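# Set the yellow wire apart from all other wires

## Task

Place the yellow wire on the table on its own, separated from each of the other wires by at least a hand's width; any wire left dangling over the table edge may cause failure.

## Robot and tools

Robot: two arms, left_arm and right_arm, each with a two-finger gripper. In the scene frame the origin sits at table-top height, midway between the two nominal bases, a few centimetres behind the near edge of the table; +z points up, +x points out over the table, and left_arm is on the +y side. Arm names do not match image left and right. Measured bases: left_arm near (+0.005, +0.298, +0.008) m and right_arm near (+0.009, -0.311, +0.010) m, each tilted very slightly.

Frames: an arm's hand position, orientation, velocities and Hand target are reported in that arm's own base frame. Fixed cameras and the table use the scene frame. Motion offsets are taken along the axes of the arm's current Hand target. On the gripper, +z runs along the fingers and the fingers open and close along y. end_effector_position is the point between the pads, roughly 1 cm short of the fingertips. Printed positions may be a few centimetres off, more so at long reach.

execute_actions(actions, cameras): actions is a list of actions. Each action is a table of up to 15 rows, one row per 1/30 s control step; when fewer than 15 rows are given, the last row is repeated. Every row holds 14 numbers in [-1, 1]: dx, dy, dz, rx, ry, rz, opening for left_arm, then the same seven for right_arm. All 14 must be present even when only one arm moves. dx to rz are an offset from that arm's Hand target as it was when the action began, not from the previous row. Scale: 1.0 = 0.6 m, or 180 degrees for rx, ry, rz, which together form a single rotation vector. Sending the same offset again moves the arm further. Sending six zeros asks the arm to go back to its Hand target. opening is absolute rather than an offset: +1 fully open (0.093 m), -1 closed. An empty actions list returns state plus images.

move(target, speed, blend, opening_speed, grip_force, blocking, cameras): target is either one 14-number row laid out as above, or a list of up to 15 such rows. Every row is an offset from the same starting Hand targets, not from the row before it. Each gripper travels in a straight line toward its target; paths finish together, last at least 0.5 s and are capped at 10 s. speed is the top path speed in m/s (0.002 to 2.9, default 0.25; turning limited to twice that value in rad/s), given as one value or one per row. blend, in metres, rounds off the corners between rows; 0 means stopping at each row. opening_speed is the rate of opening change per second on the -1..+1 scale (0.2 or more). grip_force is the pad force limit in newtons, 10 to 50, one value or one per arm; it persists until changed, and lower values close the fingers slowly. blocking=false returns after about 0.5 s while the motion carries on. Moves do not avoid obstacles or the other arm. Faster moves hit harder and stray more from the path. Route paths around an arm's own base rather than close past it. The result includes a move: line whose ending is done, off_target, moving, held or fault, followed by any limits (paced = pose clipped, held = steps withheld).

wait(seconds): 0 to 10 s; arms keep their last command, and a running move continues. stop(): brakes a running move to rest. zoom_image(camera, region): camera is cam_high, cam_low, cam_left_wrist or cam_right_wrist; region [x0, y0, x1, y1] in pixels of the latest image, up to 504 by 504. Full images are 896x504. finished_scene(scene): takes the number of the scene now running and ends it permanently; call nothing after it in that reply.

Results: for each arm, end_effector_position (m) and end_effector_quat_wxyz in its base frame; the Hand target, from which the next offsets count; Tool commands; grip_measured (+1 open, -1 closed; the pads meet near -0.94, and each millimetre of held width adds about 0.0208); Joint positions, whose last entry is the finger gap in metres; Joint torques; and Joint velocities, which may read within noise. Runs of actions also list hand positions at some steps.

Control notes: commanded orientation is clipped to within 40 degrees of the measured orientation. Friction and weight can leave the gripper short, low or tilted, so check after each motion and resend the remaining distance or rotation if needed. Small commands may not move the arm at all. An arm that is blocked keeps pressing until it is commanded back. When gripping, keep sending the closing value to hold, and send a value well above the object's width reading to let go. Joint ranges: waist -2.618 to 3.054, shoulder 0 to 3.142, elbow 0 to 3.142 (straight at 2.901), wrist pitch and yaw ±1.571, wrist roll ±2.094.

Avoid: dropping things or releasing them while they move, hitting or slamming, hard pushes, contact between grippers or wrist cameras, strain on camera cables, and letting anything fall or rest off the table. The bar, plate and rail near the bases can stand up to about 3 cm above the table and give no warning. Stretched or pushing arms heat their motors; a MOTOR HOT line appears at 75 °C, the arm folds and idles at 90 °C, and it goes limp at 100 °C. Objects may occasionally get nudged by outside disturbances.

Each tool is called after "Emit:" as name([rows], argument=value, ...), one row to a line, values as JSON.

## Session

Emit:
execute_actions(actions=[])

Scene clock: 0.00 s.
left_arm: end_effector_position=(+0.3200, -0.3117, +0.2563) grip_measured=-0.933 end_effector_quat_wxyz=(+0.470, +0.493, +0.593, -0.429) | right_arm: end_effector_position=(+0.3754, -0.0001, +0.4020) grip_measured=+1.000 end_effector_quat_wxyz=(+0.707, +0.000, +0.707, +0.000)
Joint positions: left_arm=[-0.461 1.565 1.063 0.172 0.946 0.225 0] | right_arm=[0 1.047 1.047 0 0 0 0.093]
Joint velocities: within noise
Joint torques (N m): no reading
Heat: left arm: 40 °C; right arm: 39 °C.
Hand target: left_arm +0.3197, -0.3113, +0.2667; +0.481, +0.496, +0.584, -0.427 | right_arm +0.3738, -0.0010, +0.4112; +0.715, +0.002, +0.699, -0.001
Tool commands: left_gripper/opening=-0.940671 right_gripper/opening=+1.0

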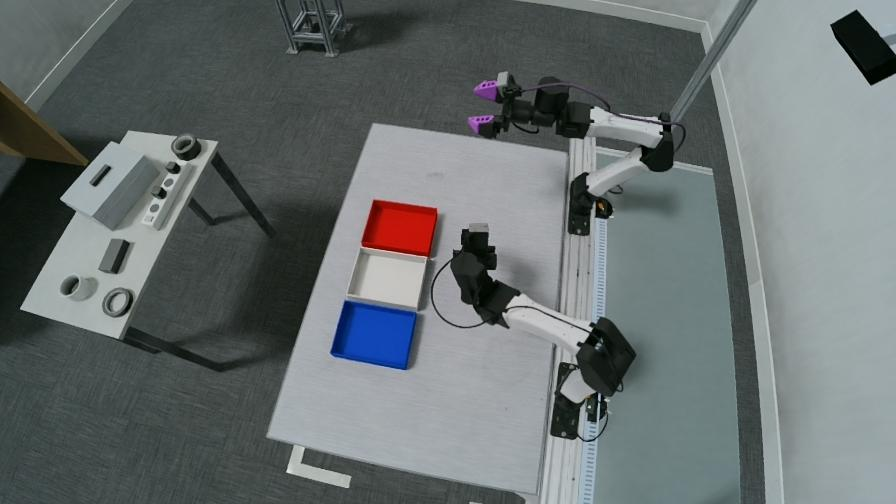

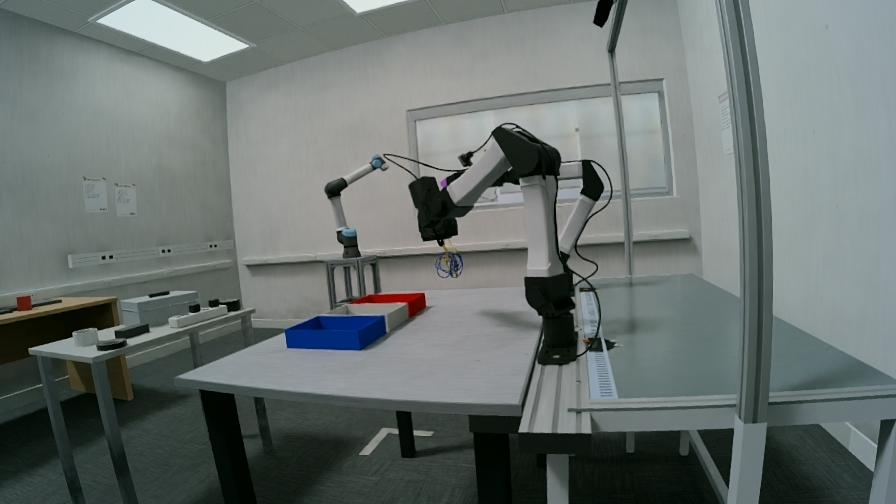

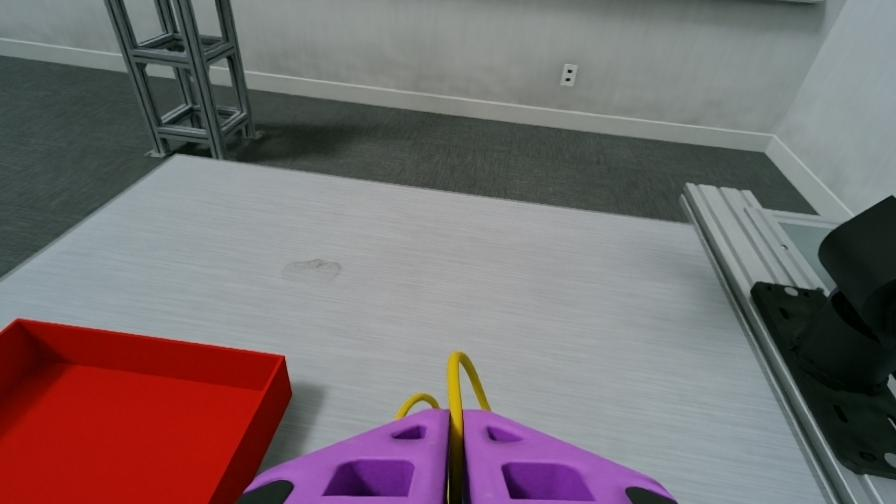

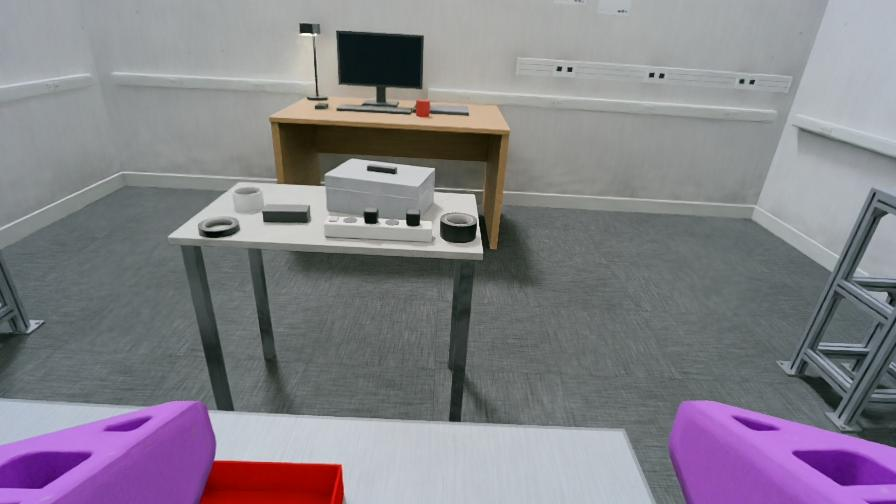

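Emit:
zoom_image(camera="cam_low", region=[390, 200, 510, 300])

Emit:
zoom_image(camera="cam_high", region=[400, 200, 560, 340])

Emit:
zoom_image(camera="cam_left_wrist", region=[340, 320, 580, 504])

Scaled by 4.200 from the camera's 896x504 image, which has a finer 1280x720 frame.

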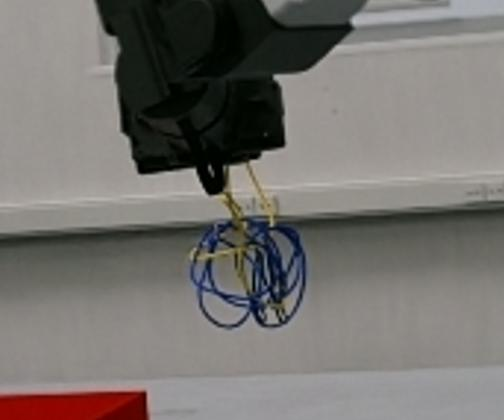

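Scaled by 3.150 from the camera's 896x504 image, which has a finer 1280x720 frame.

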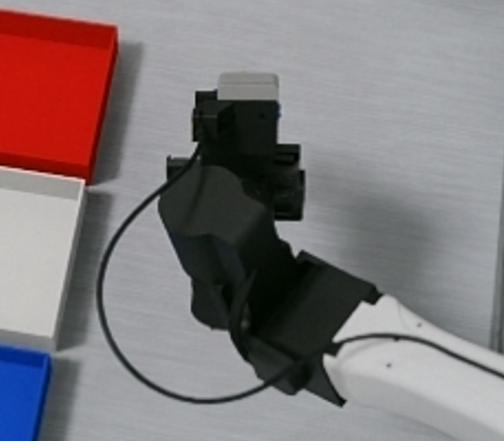

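Scaled by 2.100 from the camera's 896x504 image, which has a finer 1280x720 frame.

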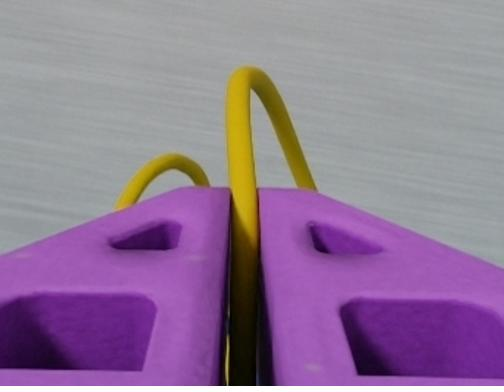

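Emit:
move(target=[0,0,0,0,0,0,-0.940671,0.17,0.0,-0.257,-0.39,0,0,1], cameras=["cam_right_wrist","cam_low"])

Emit:
zoom_image(camera="cam_right_wrist", region=[250, 50, 650, 450])

Scene clock: 39.77 s.
left_arm: end_effector_position=(+0.3200, -0.3117, +0.2563) grip_measured=-0.933 end_effector_quat_wxyz=(+0.470, +0.493, +0.593, -0.429) | right_arm: end_effector_position=(+0.2242, +0.0010, +0.3079) grip_measured=+1.000 end_effector_quat_wxyz=(+0.666, -0.260, +0.658, +0.237)
Joint positions: left_arm=[-0.461 1.565 1.063 0.172 0.946 0.225 0] | right_arm=[-0.845 0.718 0.556 0.175 -1.563 -0.022 0.093]
Joint torques (N m): left_arm=[0.39 -7.75 10.61 1.66 0.2 -0.03] | right_arm=[-0.68 -0.06 7.87 1.22 -0.01 0.04]
Heat: left arm: 48 °C; right arm: 47 °C.
Hand target: left_arm +0.3197, -0.3113, +0.2667; +0.481, +0.496, +0.584, -0.427 | right_arm +0.2220, -0.0003, +0.3056; +0.586, -0.410, +0.572, +0.401
Off the commanded pose: left_arm 0.010 m, 2 deg | right_arm 0.003 m, 29 deg.
joint sent to its limit (right arm) — joint 5 (wrist yaw), lower limit. The joint targets are off in orientation, not in position.
move: off_target (right_arm)
Images, in order (width x height): cam_low 896x504, cam_right_wrist 896x504.

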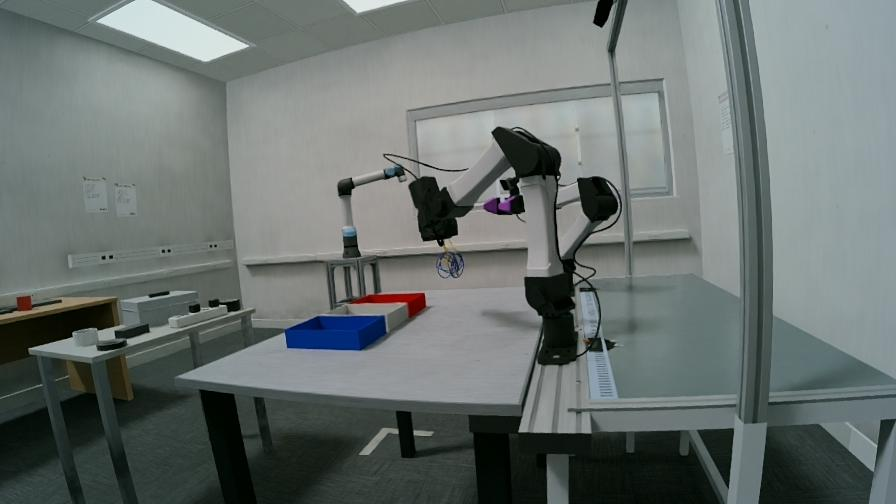

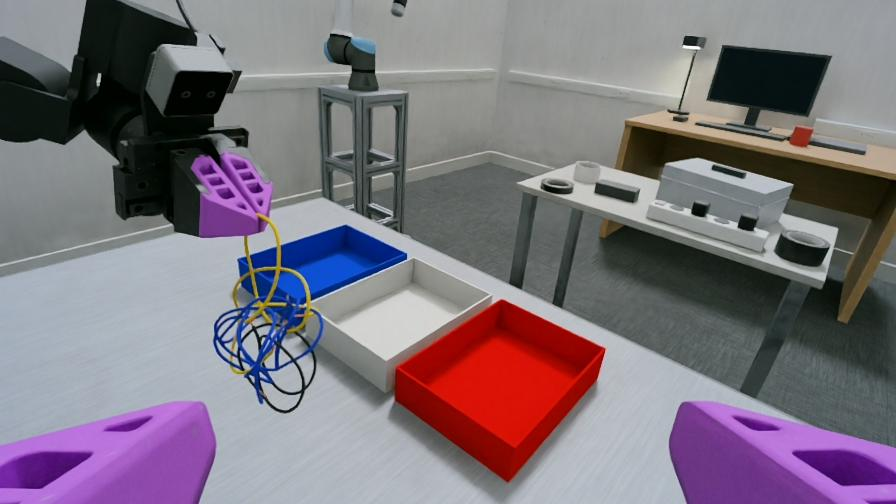

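Scaled by 1.260 from the camera's 896x504 image, which has a finer 1280x720 frame.

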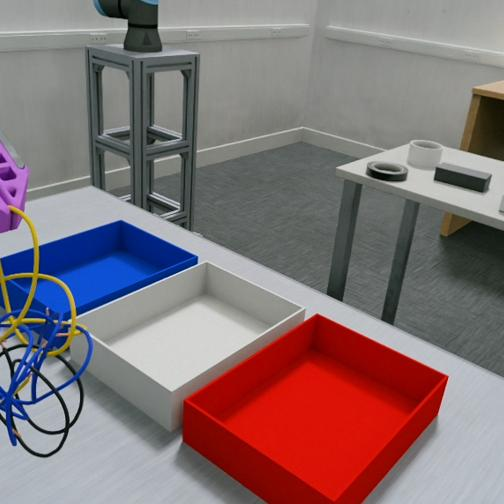

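Emit:
zoom_image(camera="cam_right_wrist", region=[180, 200, 360, 420])

Scaled by 2.291 from the camera's 896x504 image, which has a finer 1280x720 frame.

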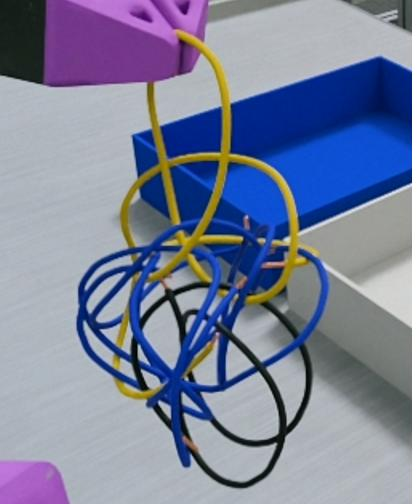

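Emit:
move(target=[-0.133,0,0,0,0,0,-0.940671,0.175,0.136,0.247,0.139,0,0,1], cameras=["cam_right_wrist","cam_low"])

Emit:
zoom_image(camera="cam_right_wrist", region=[250, 0, 650, 400])

Scene clock: 102.77 s.
left_arm: end_effector_position=(+0.3218, -0.3233, +0.3291) grip_measured=-0.933 end_effector_quat_wxyz=(+0.466, +0.496, +0.592, -0.432) | right_arm: end_effector_position=(+0.1978, +0.1656, +0.1966) grip_measured=+1.000 end_effector_quat_wxyz=(+0.653, -0.274, +0.654, +0.268)
Joint positions: left_arm=[-0.487 1.565 1.356 -0.119 0.932 0.216 0] | right_arm=[0.532 0.27 0.085 0.181 -0.253 -0.009 0.093]
Joint torques (N m): left_arm=[-0.18 -7.15 13.04 1.58 0.04 -0.13] | right_arm=[0.99 2.39 8.8 2.25 0.14 -0.04]
Heat: left arm: 52 °C; right arm: 44 °C.
Hand target: left_arm +0.3234, -0.3248, +0.3454; +0.481, +0.496, +0.584, -0.427 | right_arm +0.1985, +0.1669, +0.2001; +0.661, -0.273, +0.646, +0.267
Off the commanded pose: left_arm 0.016 m, 2 deg | right_arm 0.004 m, 1 deg.
move: off_target (left_arm)
Images, in order (width x height): cam_low 896x504, cam_right_wrist 896x504.

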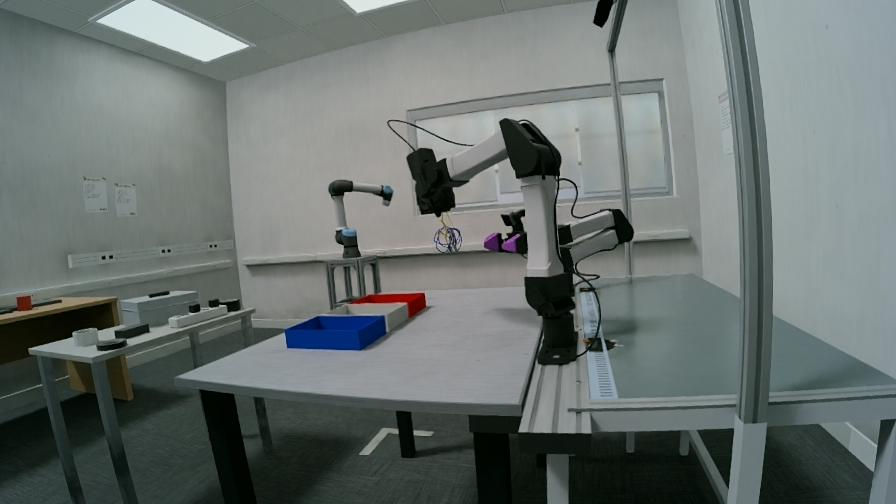

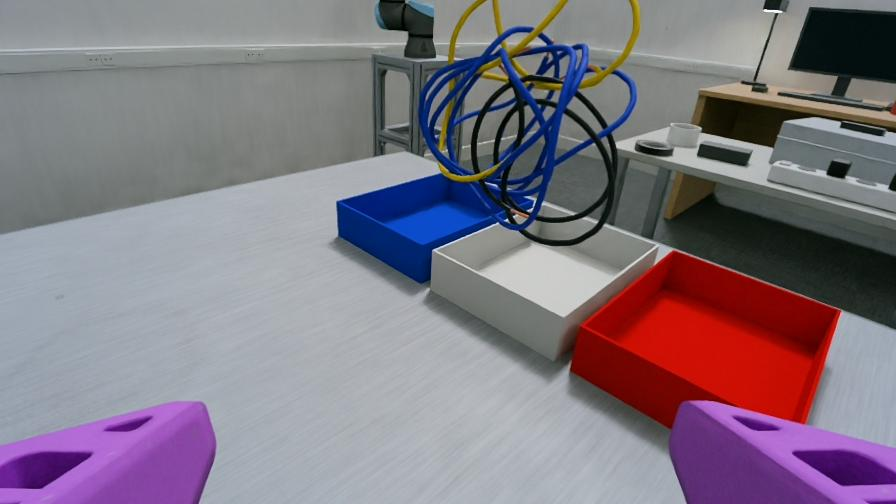

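Scaled by 1.260 from the camera's 896x504 image, which has a finer 1280x720 frame.

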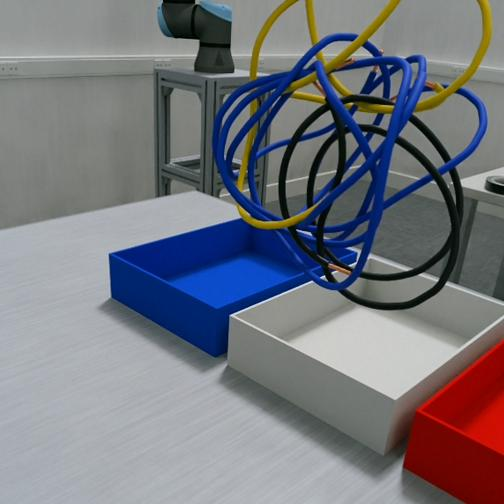

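Emit:
move(target=[0,0,0,0,0,0,-0.940671,0,-0.067,0.117,0,0,0,1], cameras=["cam_right_wrist","cam_left_wrist"])

Scene clock: 124.93 s.
left_arm: end_effector_position=(+0.3218, -0.3233, +0.3291) grip_measured=-0.933 end_effector_quat_wxyz=(+0.466, +0.496, +0.592, -0.432) | right_arm: end_effector_position=(+0.2726, +0.1862, +0.1862) grip_measured=+1.000 end_effector_quat_wxyz=(+0.645, -0.273, +0.663, +0.262)
Joint positions: left_arm=[-0.487 1.565 1.356 -0.119 0.932 0.216 0] | right_arm=[0.421 1.056 0.181 0.844 -0.355 -0.017 0.093]
Joint torques (N m): left_arm=[-0.21 -7.25 13.49 1.63 0.07 -0.07] | right_arm=[-0.7 -1.13 10.44 2.22 -0.1 0.07]
Heat: left arm: 57 °C; right arm: 50 °C.
Hand target: left_arm +0.3234, -0.3248, +0.3454; +0.481, +0.496, +0.584, -0.427 | right_arm +0.2766, +0.1880, +0.2020; +0.661, -0.273, +0.646, +0.267
Off the commanded pose: left_arm 0.016 m, 2 deg | right_arm 0.016 m, 3 deg.
move: off_target (left_arm, right_arm)
Images, in order (width x height): cam_left_wrist 896x504, cam_right_wrist 896x504.

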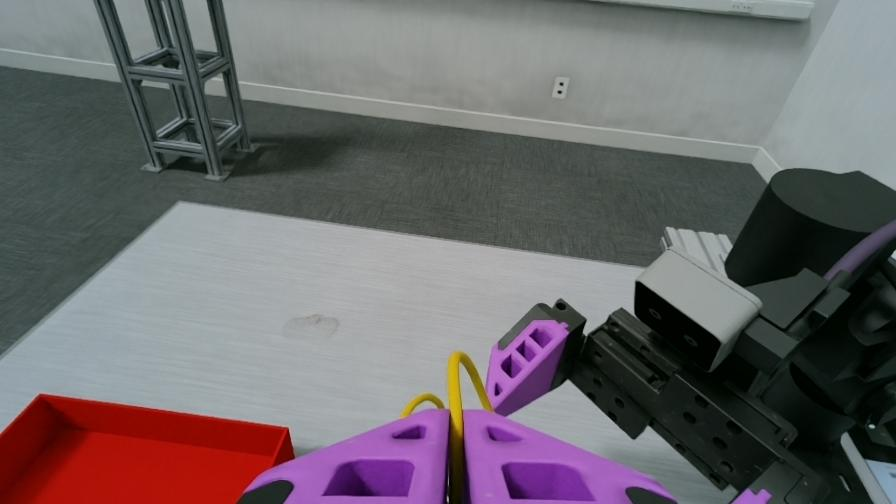

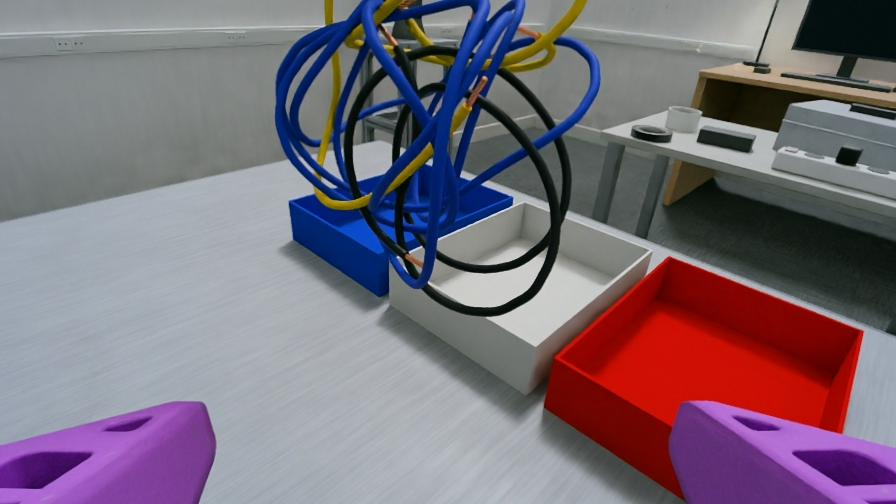

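Emit:
move(target=[0,0,0,0,0,0,-0.940671,0,-0.008,0.112,0,0,0,1], speed=0.15, cameras=["cam_right_wrist"])

Scene clock: 145.87 s.
left_arm: end_effector_position=(+0.3218, -0.3233, +0.3291) grip_measured=-0.933 end_effector_quat_wxyz=(+0.466, +0.496, +0.592, -0.432) | right_arm: end_effector_position=(+0.3224, +0.2281, +0.1887) grip_measured=+1.000 end_effector_quat_wxyz=(+0.645, -0.278, +0.661, +0.265)
Joint positions: left_arm=[-0.487 1.565 1.356 -0.119 0.932 0.216 0] | right_arm=[0.491 1.413 0.387 0.995 -0.295 -0.017 0.093]
Joint torques (N m): left_arm=[-0.17 -6.98 13.19 1.61 0.04 -0.14] | right_arm=[0.62 -3.41 10.03 2.23 0.12 0.05]
Heat: left arm: 60 °C; right arm: 50 °C.
Hand target: left_arm +0.3234, -0.3248, +0.3454; +0.481, +0.496, +0.584, -0.427 | right_arm +0.3275, +0.2321, +0.2033; +0.661, -0.273, +0.646, +0.267
Off the commanded pose: left_arm 0.016 m, 2 deg | right_arm 0.016 m, 3 deg.
move: off_target (left_arm, right_arm)
Images, in order (width x height): cam_right_wrist 896x504.

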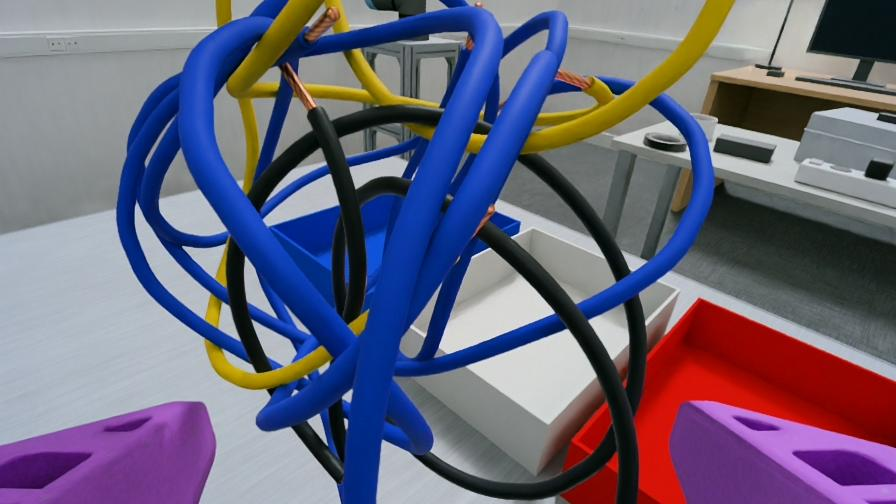

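Emit:
move([
  [0,0,0,0,0,0,-0.940671,0.013,0,0.03,0,0,0,1],
  [0,0,0,0,0,0,-0.940671,0.013,0,0.03,0,0,0,-1],
], speed=0.15, opening_speed=1, cameras=["cam_right_wrist"])

Scene clock: 158.37 s.
left_arm: end_effector_position=(+0.3218, -0.3233, +0.3291) grip_measured=-0.933 end_effector_quat_wxyz=(+0.466, +0.496, +0.592, -0.432) | right_arm: end_effector_position=(+0.3353, +0.2407, +0.1823) grip_measured=-0.970 end_effector_quat_wxyz=(+0.645, -0.278, +0.661, +0.264)
Joint positions: left_arm=[-0.487 1.565 1.356 -0.119 0.932 0.216 0] | right_arm=[0.511 1.519 0.436 1.054 -0.275 -0.017 0]
Joint torques (N m): left_arm=[-0.43 -6.99 13.18 1.6 0.06 -0.12] | right_arm=[0.59 -4.01 9.7 2.2 0.12 0.06]
Heat: left arm: 61 °C; right arm: 52 °C.
Hand target: left_arm +0.3234, -0.3248, +0.3454; +0.481, +0.496, +0.584, -0.427 | right_arm +0.3404, +0.2448, +0.1956; +0.661, -0.273, +0.646, +0.267
Off the commanded pose: left_arm 0.016 m, 2 deg | right_arm 0.015 m, 3 deg.
move: off_target (left_arm, right_arm); target 2's new opening was sent with right_arm's hand 0.015 m and 3 deg from that target
Images, in order (width x height): cam_right_wrist 896x504.

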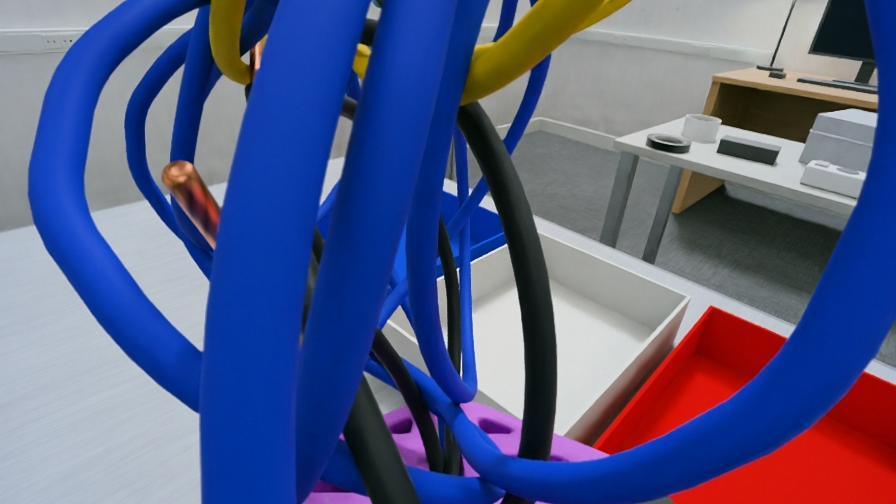

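Emit:
move(target=[-0.117,0,0,0,0,0,-0.940671,0.1,0,0,0,0,0,-1], speed=0.08, cameras=["cam_right_wrist","cam_low","cam_left_wrist"])

Emit:
zoom_image(camera="cam_low", region=[390, 150, 550, 310])

Scene clock: 170.97 s.
left_arm: end_effector_position=(+0.3270, -0.3352, +0.3883) grip_measured=-0.933 end_effector_quat_wxyz=(+0.453, +0.492, +0.605, -0.432) | right_arm: end_effector_position=(+0.3437, +0.2454, +0.1390) grip_measured=-0.970 end_effector_quat_wxyz=(+0.661, -0.276, +0.646, +0.266)
Joint positions: left_arm=[-0.512 1.65 1.707 -0.414 0.902 0.206 0] | right_arm=[0.511 1.83 0.41 1.435 -0.275 -0.017 0]
Joint torques (N m): left_arm=[-0.23 -7.46 14.28 1.89 0.12 -0.11] | right_arm=[0.36 -4.66 4.21 2.19 0.1 0.05]
Heat: left arm: 62 °C; right arm: 53 °C.
Hand target: left_arm +0.3268, -0.3366, +0.4144; +0.481, +0.496, +0.584, -0.427 | right_arm +0.3418, +0.2449, +0.1358; +0.661, -0.273, +0.646, +0.267
Off the commanded pose: left_arm 0.026 m, 4 deg | right_arm 0.004 m, 0 deg.
move: off_target (left_arm)
Images, in order (width x height): cam_low 896x504, cam_left_wrist 896x504, cam_right_wrist 896x504.

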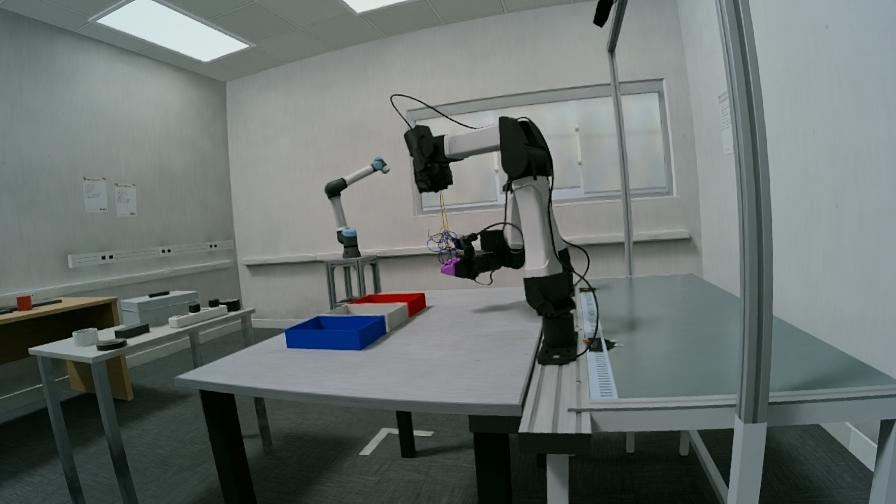

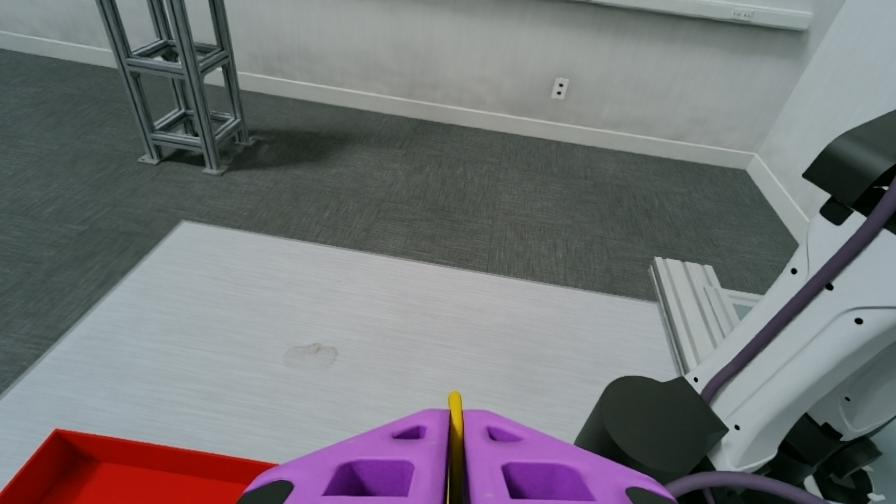

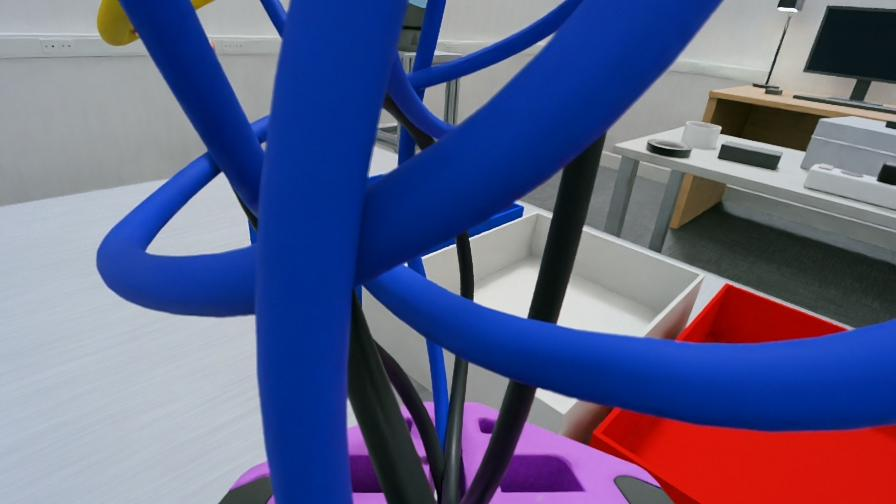

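Scaled by 3.150 from the camera's 896x504 image, which has a finer 1280x720 frame.

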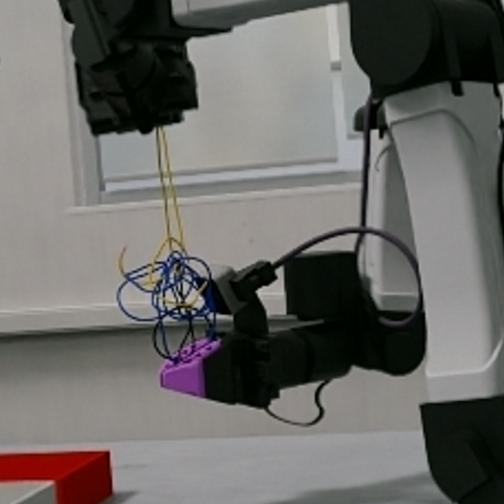

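Emit:
move(target=[-0.13,0,0,0,0,0,-0.940671,0.08,0,0,0,0,0,-1], speed=0.08, cameras=["cam_right_wrist","cam_low","cam_left_wrist"])

Emit:
zoom_image(camera="cam_low", region=[390, 150, 550, 310])

Scene clock: 179.50 s.
left_arm: end_effector_position=(+0.3356, -0.3509, +0.4597) grip_measured=-0.933 end_effector_quat_wxyz=(+0.442, +0.488, +0.616, -0.432) | right_arm: end_effector_position=(+0.3435, +0.2453, +0.0799) grip_measured=-0.970 end_effector_quat_wxyz=(+0.614, -0.283, +0.690, +0.259)
Joint positions: left_arm=[-0.539 1.904 2.37 -0.841 0.87 0.188 0] | right_arm=[0.511 2.001 0.41 1.475 -0.275 -0.023 0]
Joint torques (N m): left_arm=[-0.21 -9.11 12.81 2.05 0.19 -0.07] | right_arm=[-0.03 -4.51 3.38 2.72 0.01 -0.11]
Heat: left arm: 60 °C; right arm: 53 °C.
Hand target: left_arm +0.3304, -0.3498, +0.4912; +0.481, +0.496, +0.584, -0.427 | right_arm +0.3430, +0.2449, +0.0877; +0.661, -0.273, +0.646, +0.267
Off the commanded pose: left_arm 0.032 m, 6 deg | right_arm 0.008 m, 8 deg.
joint sent to its limit (right arm) — joint 4 (wrist pitch), upper limit. The joint targets are off in orientation, not in position.
move: off_target (left_arm, right_arm)
Images, in order (width x height): cam_low 896x504, cam_left_wrist 896x504, cam_right_wrist 896x504.

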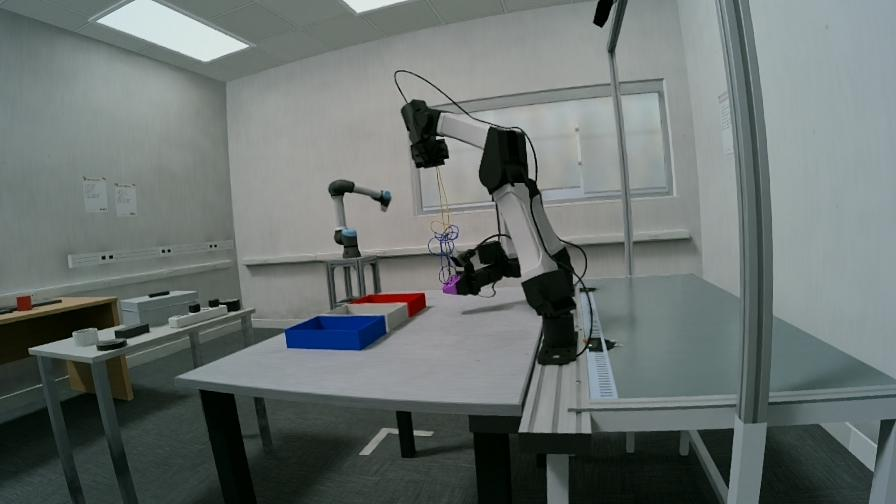

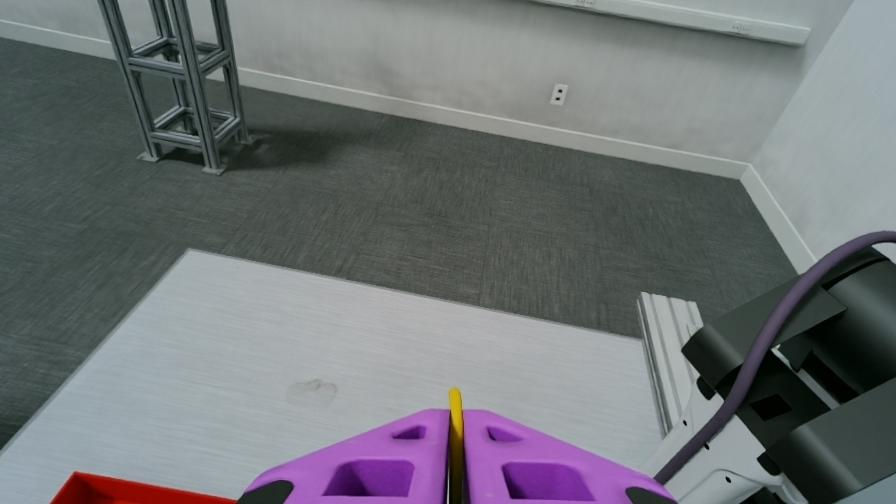

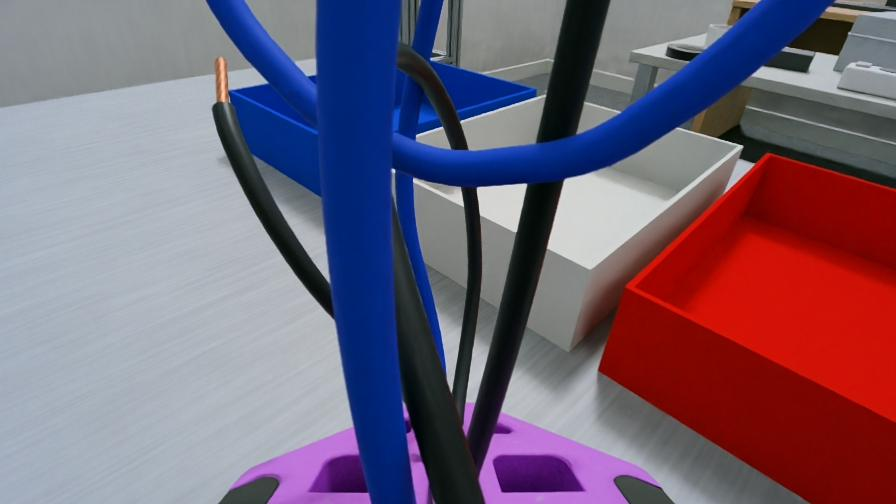

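Scaled by 3.150 from the camera's 896x504 image, which has a finer 1280x720 frame.

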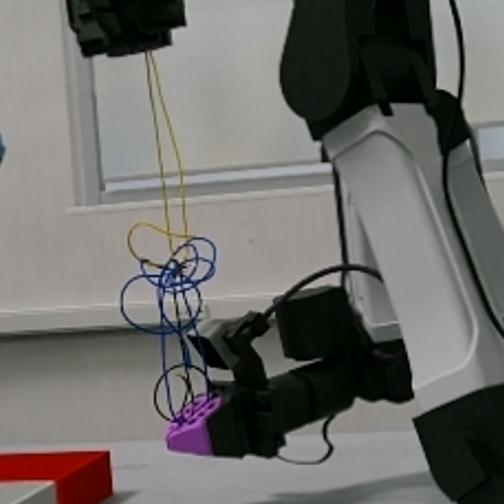

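Emit:
move(target=[-0.17,0,0,0,0,0,-0.940671,0,0,0,0,0,0,-1], speed=0.08, cameras=["cam_right_wrist","cam_low"])

Emit:
zoom_image(camera="cam_low", region=[370, 120, 550, 300])

Scene clock: 192.37 s.
left_arm: end_effector_position=(+0.3407, -0.3698, +0.5655) grip_measured=-0.933 end_effector_quat_wxyz=(+0.548, +0.415, +0.547, -0.477) | right_arm: end_effector_position=(+0.3424, +0.2447, +0.0743) grip_measured=-0.971 end_effector_quat_wxyz=(+0.609, -0.284, +0.694, +0.258)
Joint positions: left_arm=[-0.59 2.103 2.84 -0.659 0.773 -0.122 0] | right_arm=[0.511 2.014 0.407 1.477 -0.275 -0.023 0]
Joint torques (N m): left_arm=[-0.17 -9.14 8.79 2.26 -0.15 -0.17] | right_arm=[-0.08 -5.67 3.56 2.7 0.01 -0.12]
Heat: left arm: 60 °C; right arm: 55 °C.
Hand target: left_arm +0.3351, -0.3671, +0.5915; +0.480, +0.496, +0.584, -0.427 | right_arm +0.3429, +0.2449, +0.0876; +0.661, -0.273, +0.646, +0.267
Off the commanded pose: left_arm 0.027 m, 14 deg | right_arm 0.013 m, 8 deg.
elbow stopped short (left arm): the move would have taken joint 3 (elbow) straighter than the controller allows.
joint sent to its limit (right arm) — joint 4 (wrist pitch), upper limit. The joint targets are off in orientation, not in position.
move: off_target (left_arm, right_arm)
Images, in order (width x height): cam_low 896x504, cam_right_wrist 896x504.

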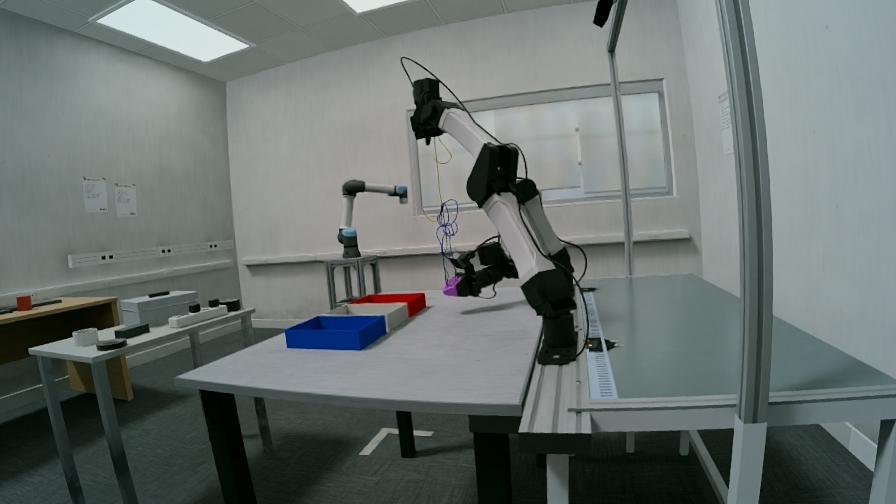

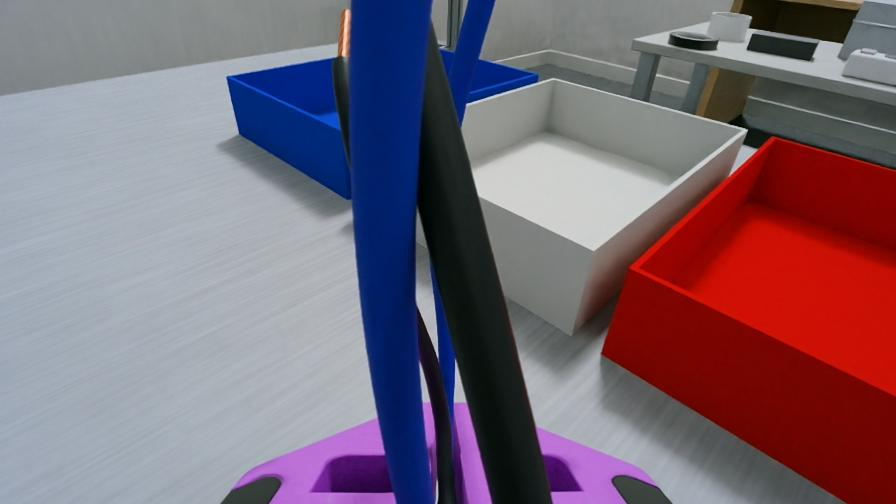

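Scaled by 2.800 from the camera's 896x504 image, which has a finer 1280x720 frame.

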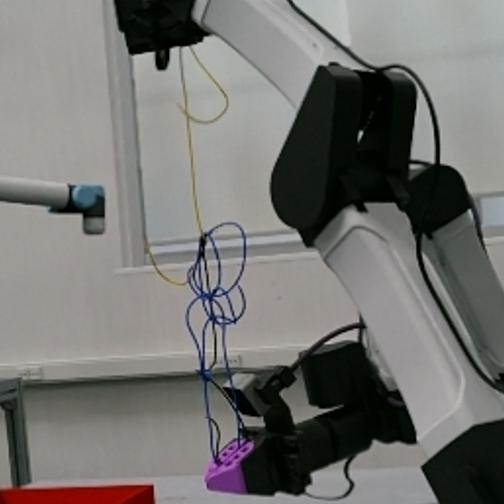

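Emit:
move(target=[0,0,-0.33,0,0,0,-0.940671,0,-0.2,-0.2,0,0,0,-1], speed=0.1, cameras=["cam_right_wrist","cam_low","cam_high"])

Emit:
zoom_image(camera="cam_low", region=[370, 100, 570, 300])

Scene clock: 208.90 s.
left_arm: end_effector_position=(+0.3279, -0.1793, +0.6070) grip_measured=-0.933 end_effector_quat_wxyz=(+0.521, +0.430, +0.543, -0.499) | right_arm: end_effector_position=(+0.3370, +0.0815, +0.0740) grip_measured=-0.971 end_effector_quat_wxyz=(+0.602, -0.276, +0.692, +0.288)
Joint positions: left_arm=[-0.041 1.967 2.84 -0.646 1.389 -0.318 0] | right_arm=[-0.184 1.965 0.287 1.475 -1 -0.105 0]
Joint torques (N m): left_arm=[1.51 -8.87 7.43 1.55 0.02 -0.18] | right_arm=[-1.36 -5.35 3.85 2.42 -0.02 -0.11]
Heat: left arm: 56 °C; right arm: 56 °C.
Hand target: left_arm +0.3079, -0.1740, +0.6260; +0.481, +0.496, +0.584, -0.427 | right_arm +0.3428, +0.0752, +0.0876; +0.661, -0.273, +0.646, +0.267
Off the commanded pose: left_arm 0.028 m, 13 deg | right_arm 0.016 m, 9 deg.
elbow stopped short (left arm): the move would have taken joint 3 (elbow) straighter than the controller allows.
joint sent to its limit (right arm) — joint 4 (wrist pitch), upper limit. The joint targets are off in orientation, not in position.
move: off_target (left_arm, right_arm)
Images, in order (width x height): cam_high 896x504, cam_low 896x504, cam_right_wrist 896x504.

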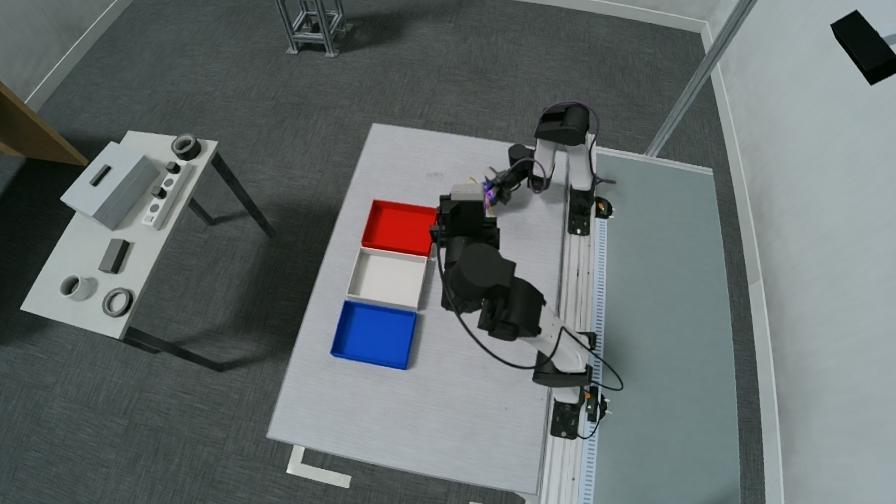

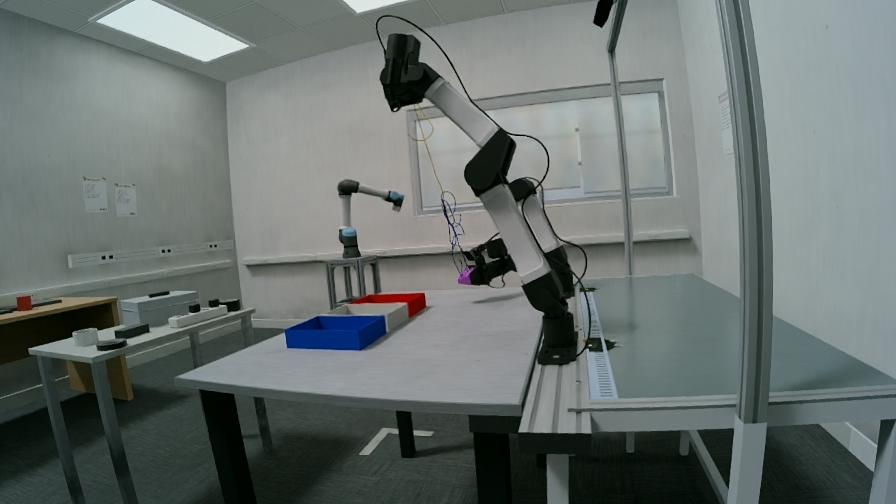

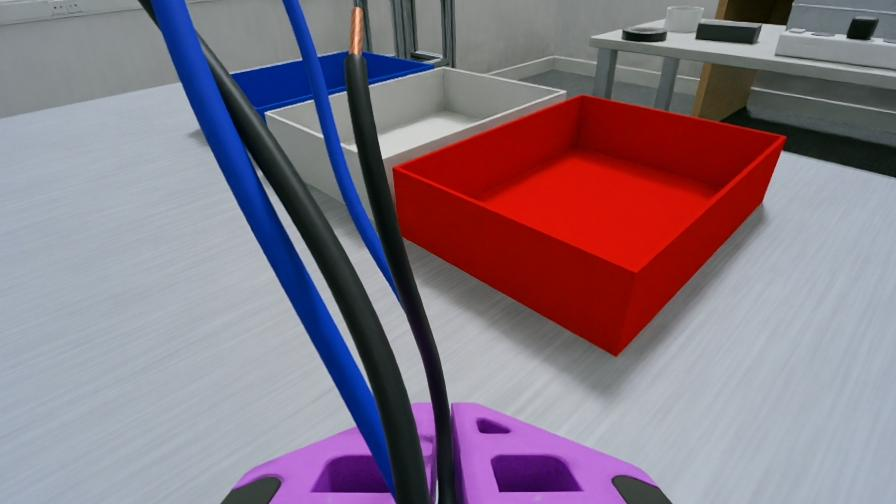

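Scaled by 2.520 from the camera's 896x504 image, which has a finer 1280x720 frame.

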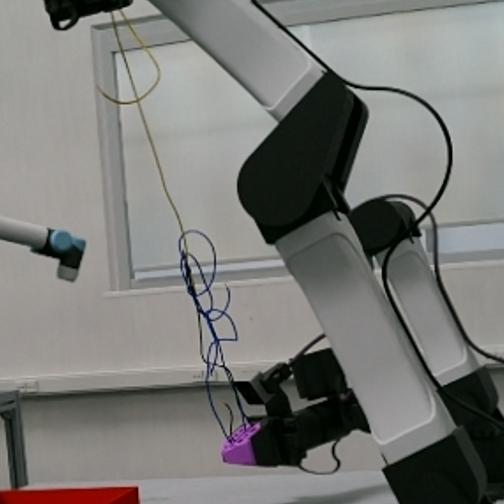

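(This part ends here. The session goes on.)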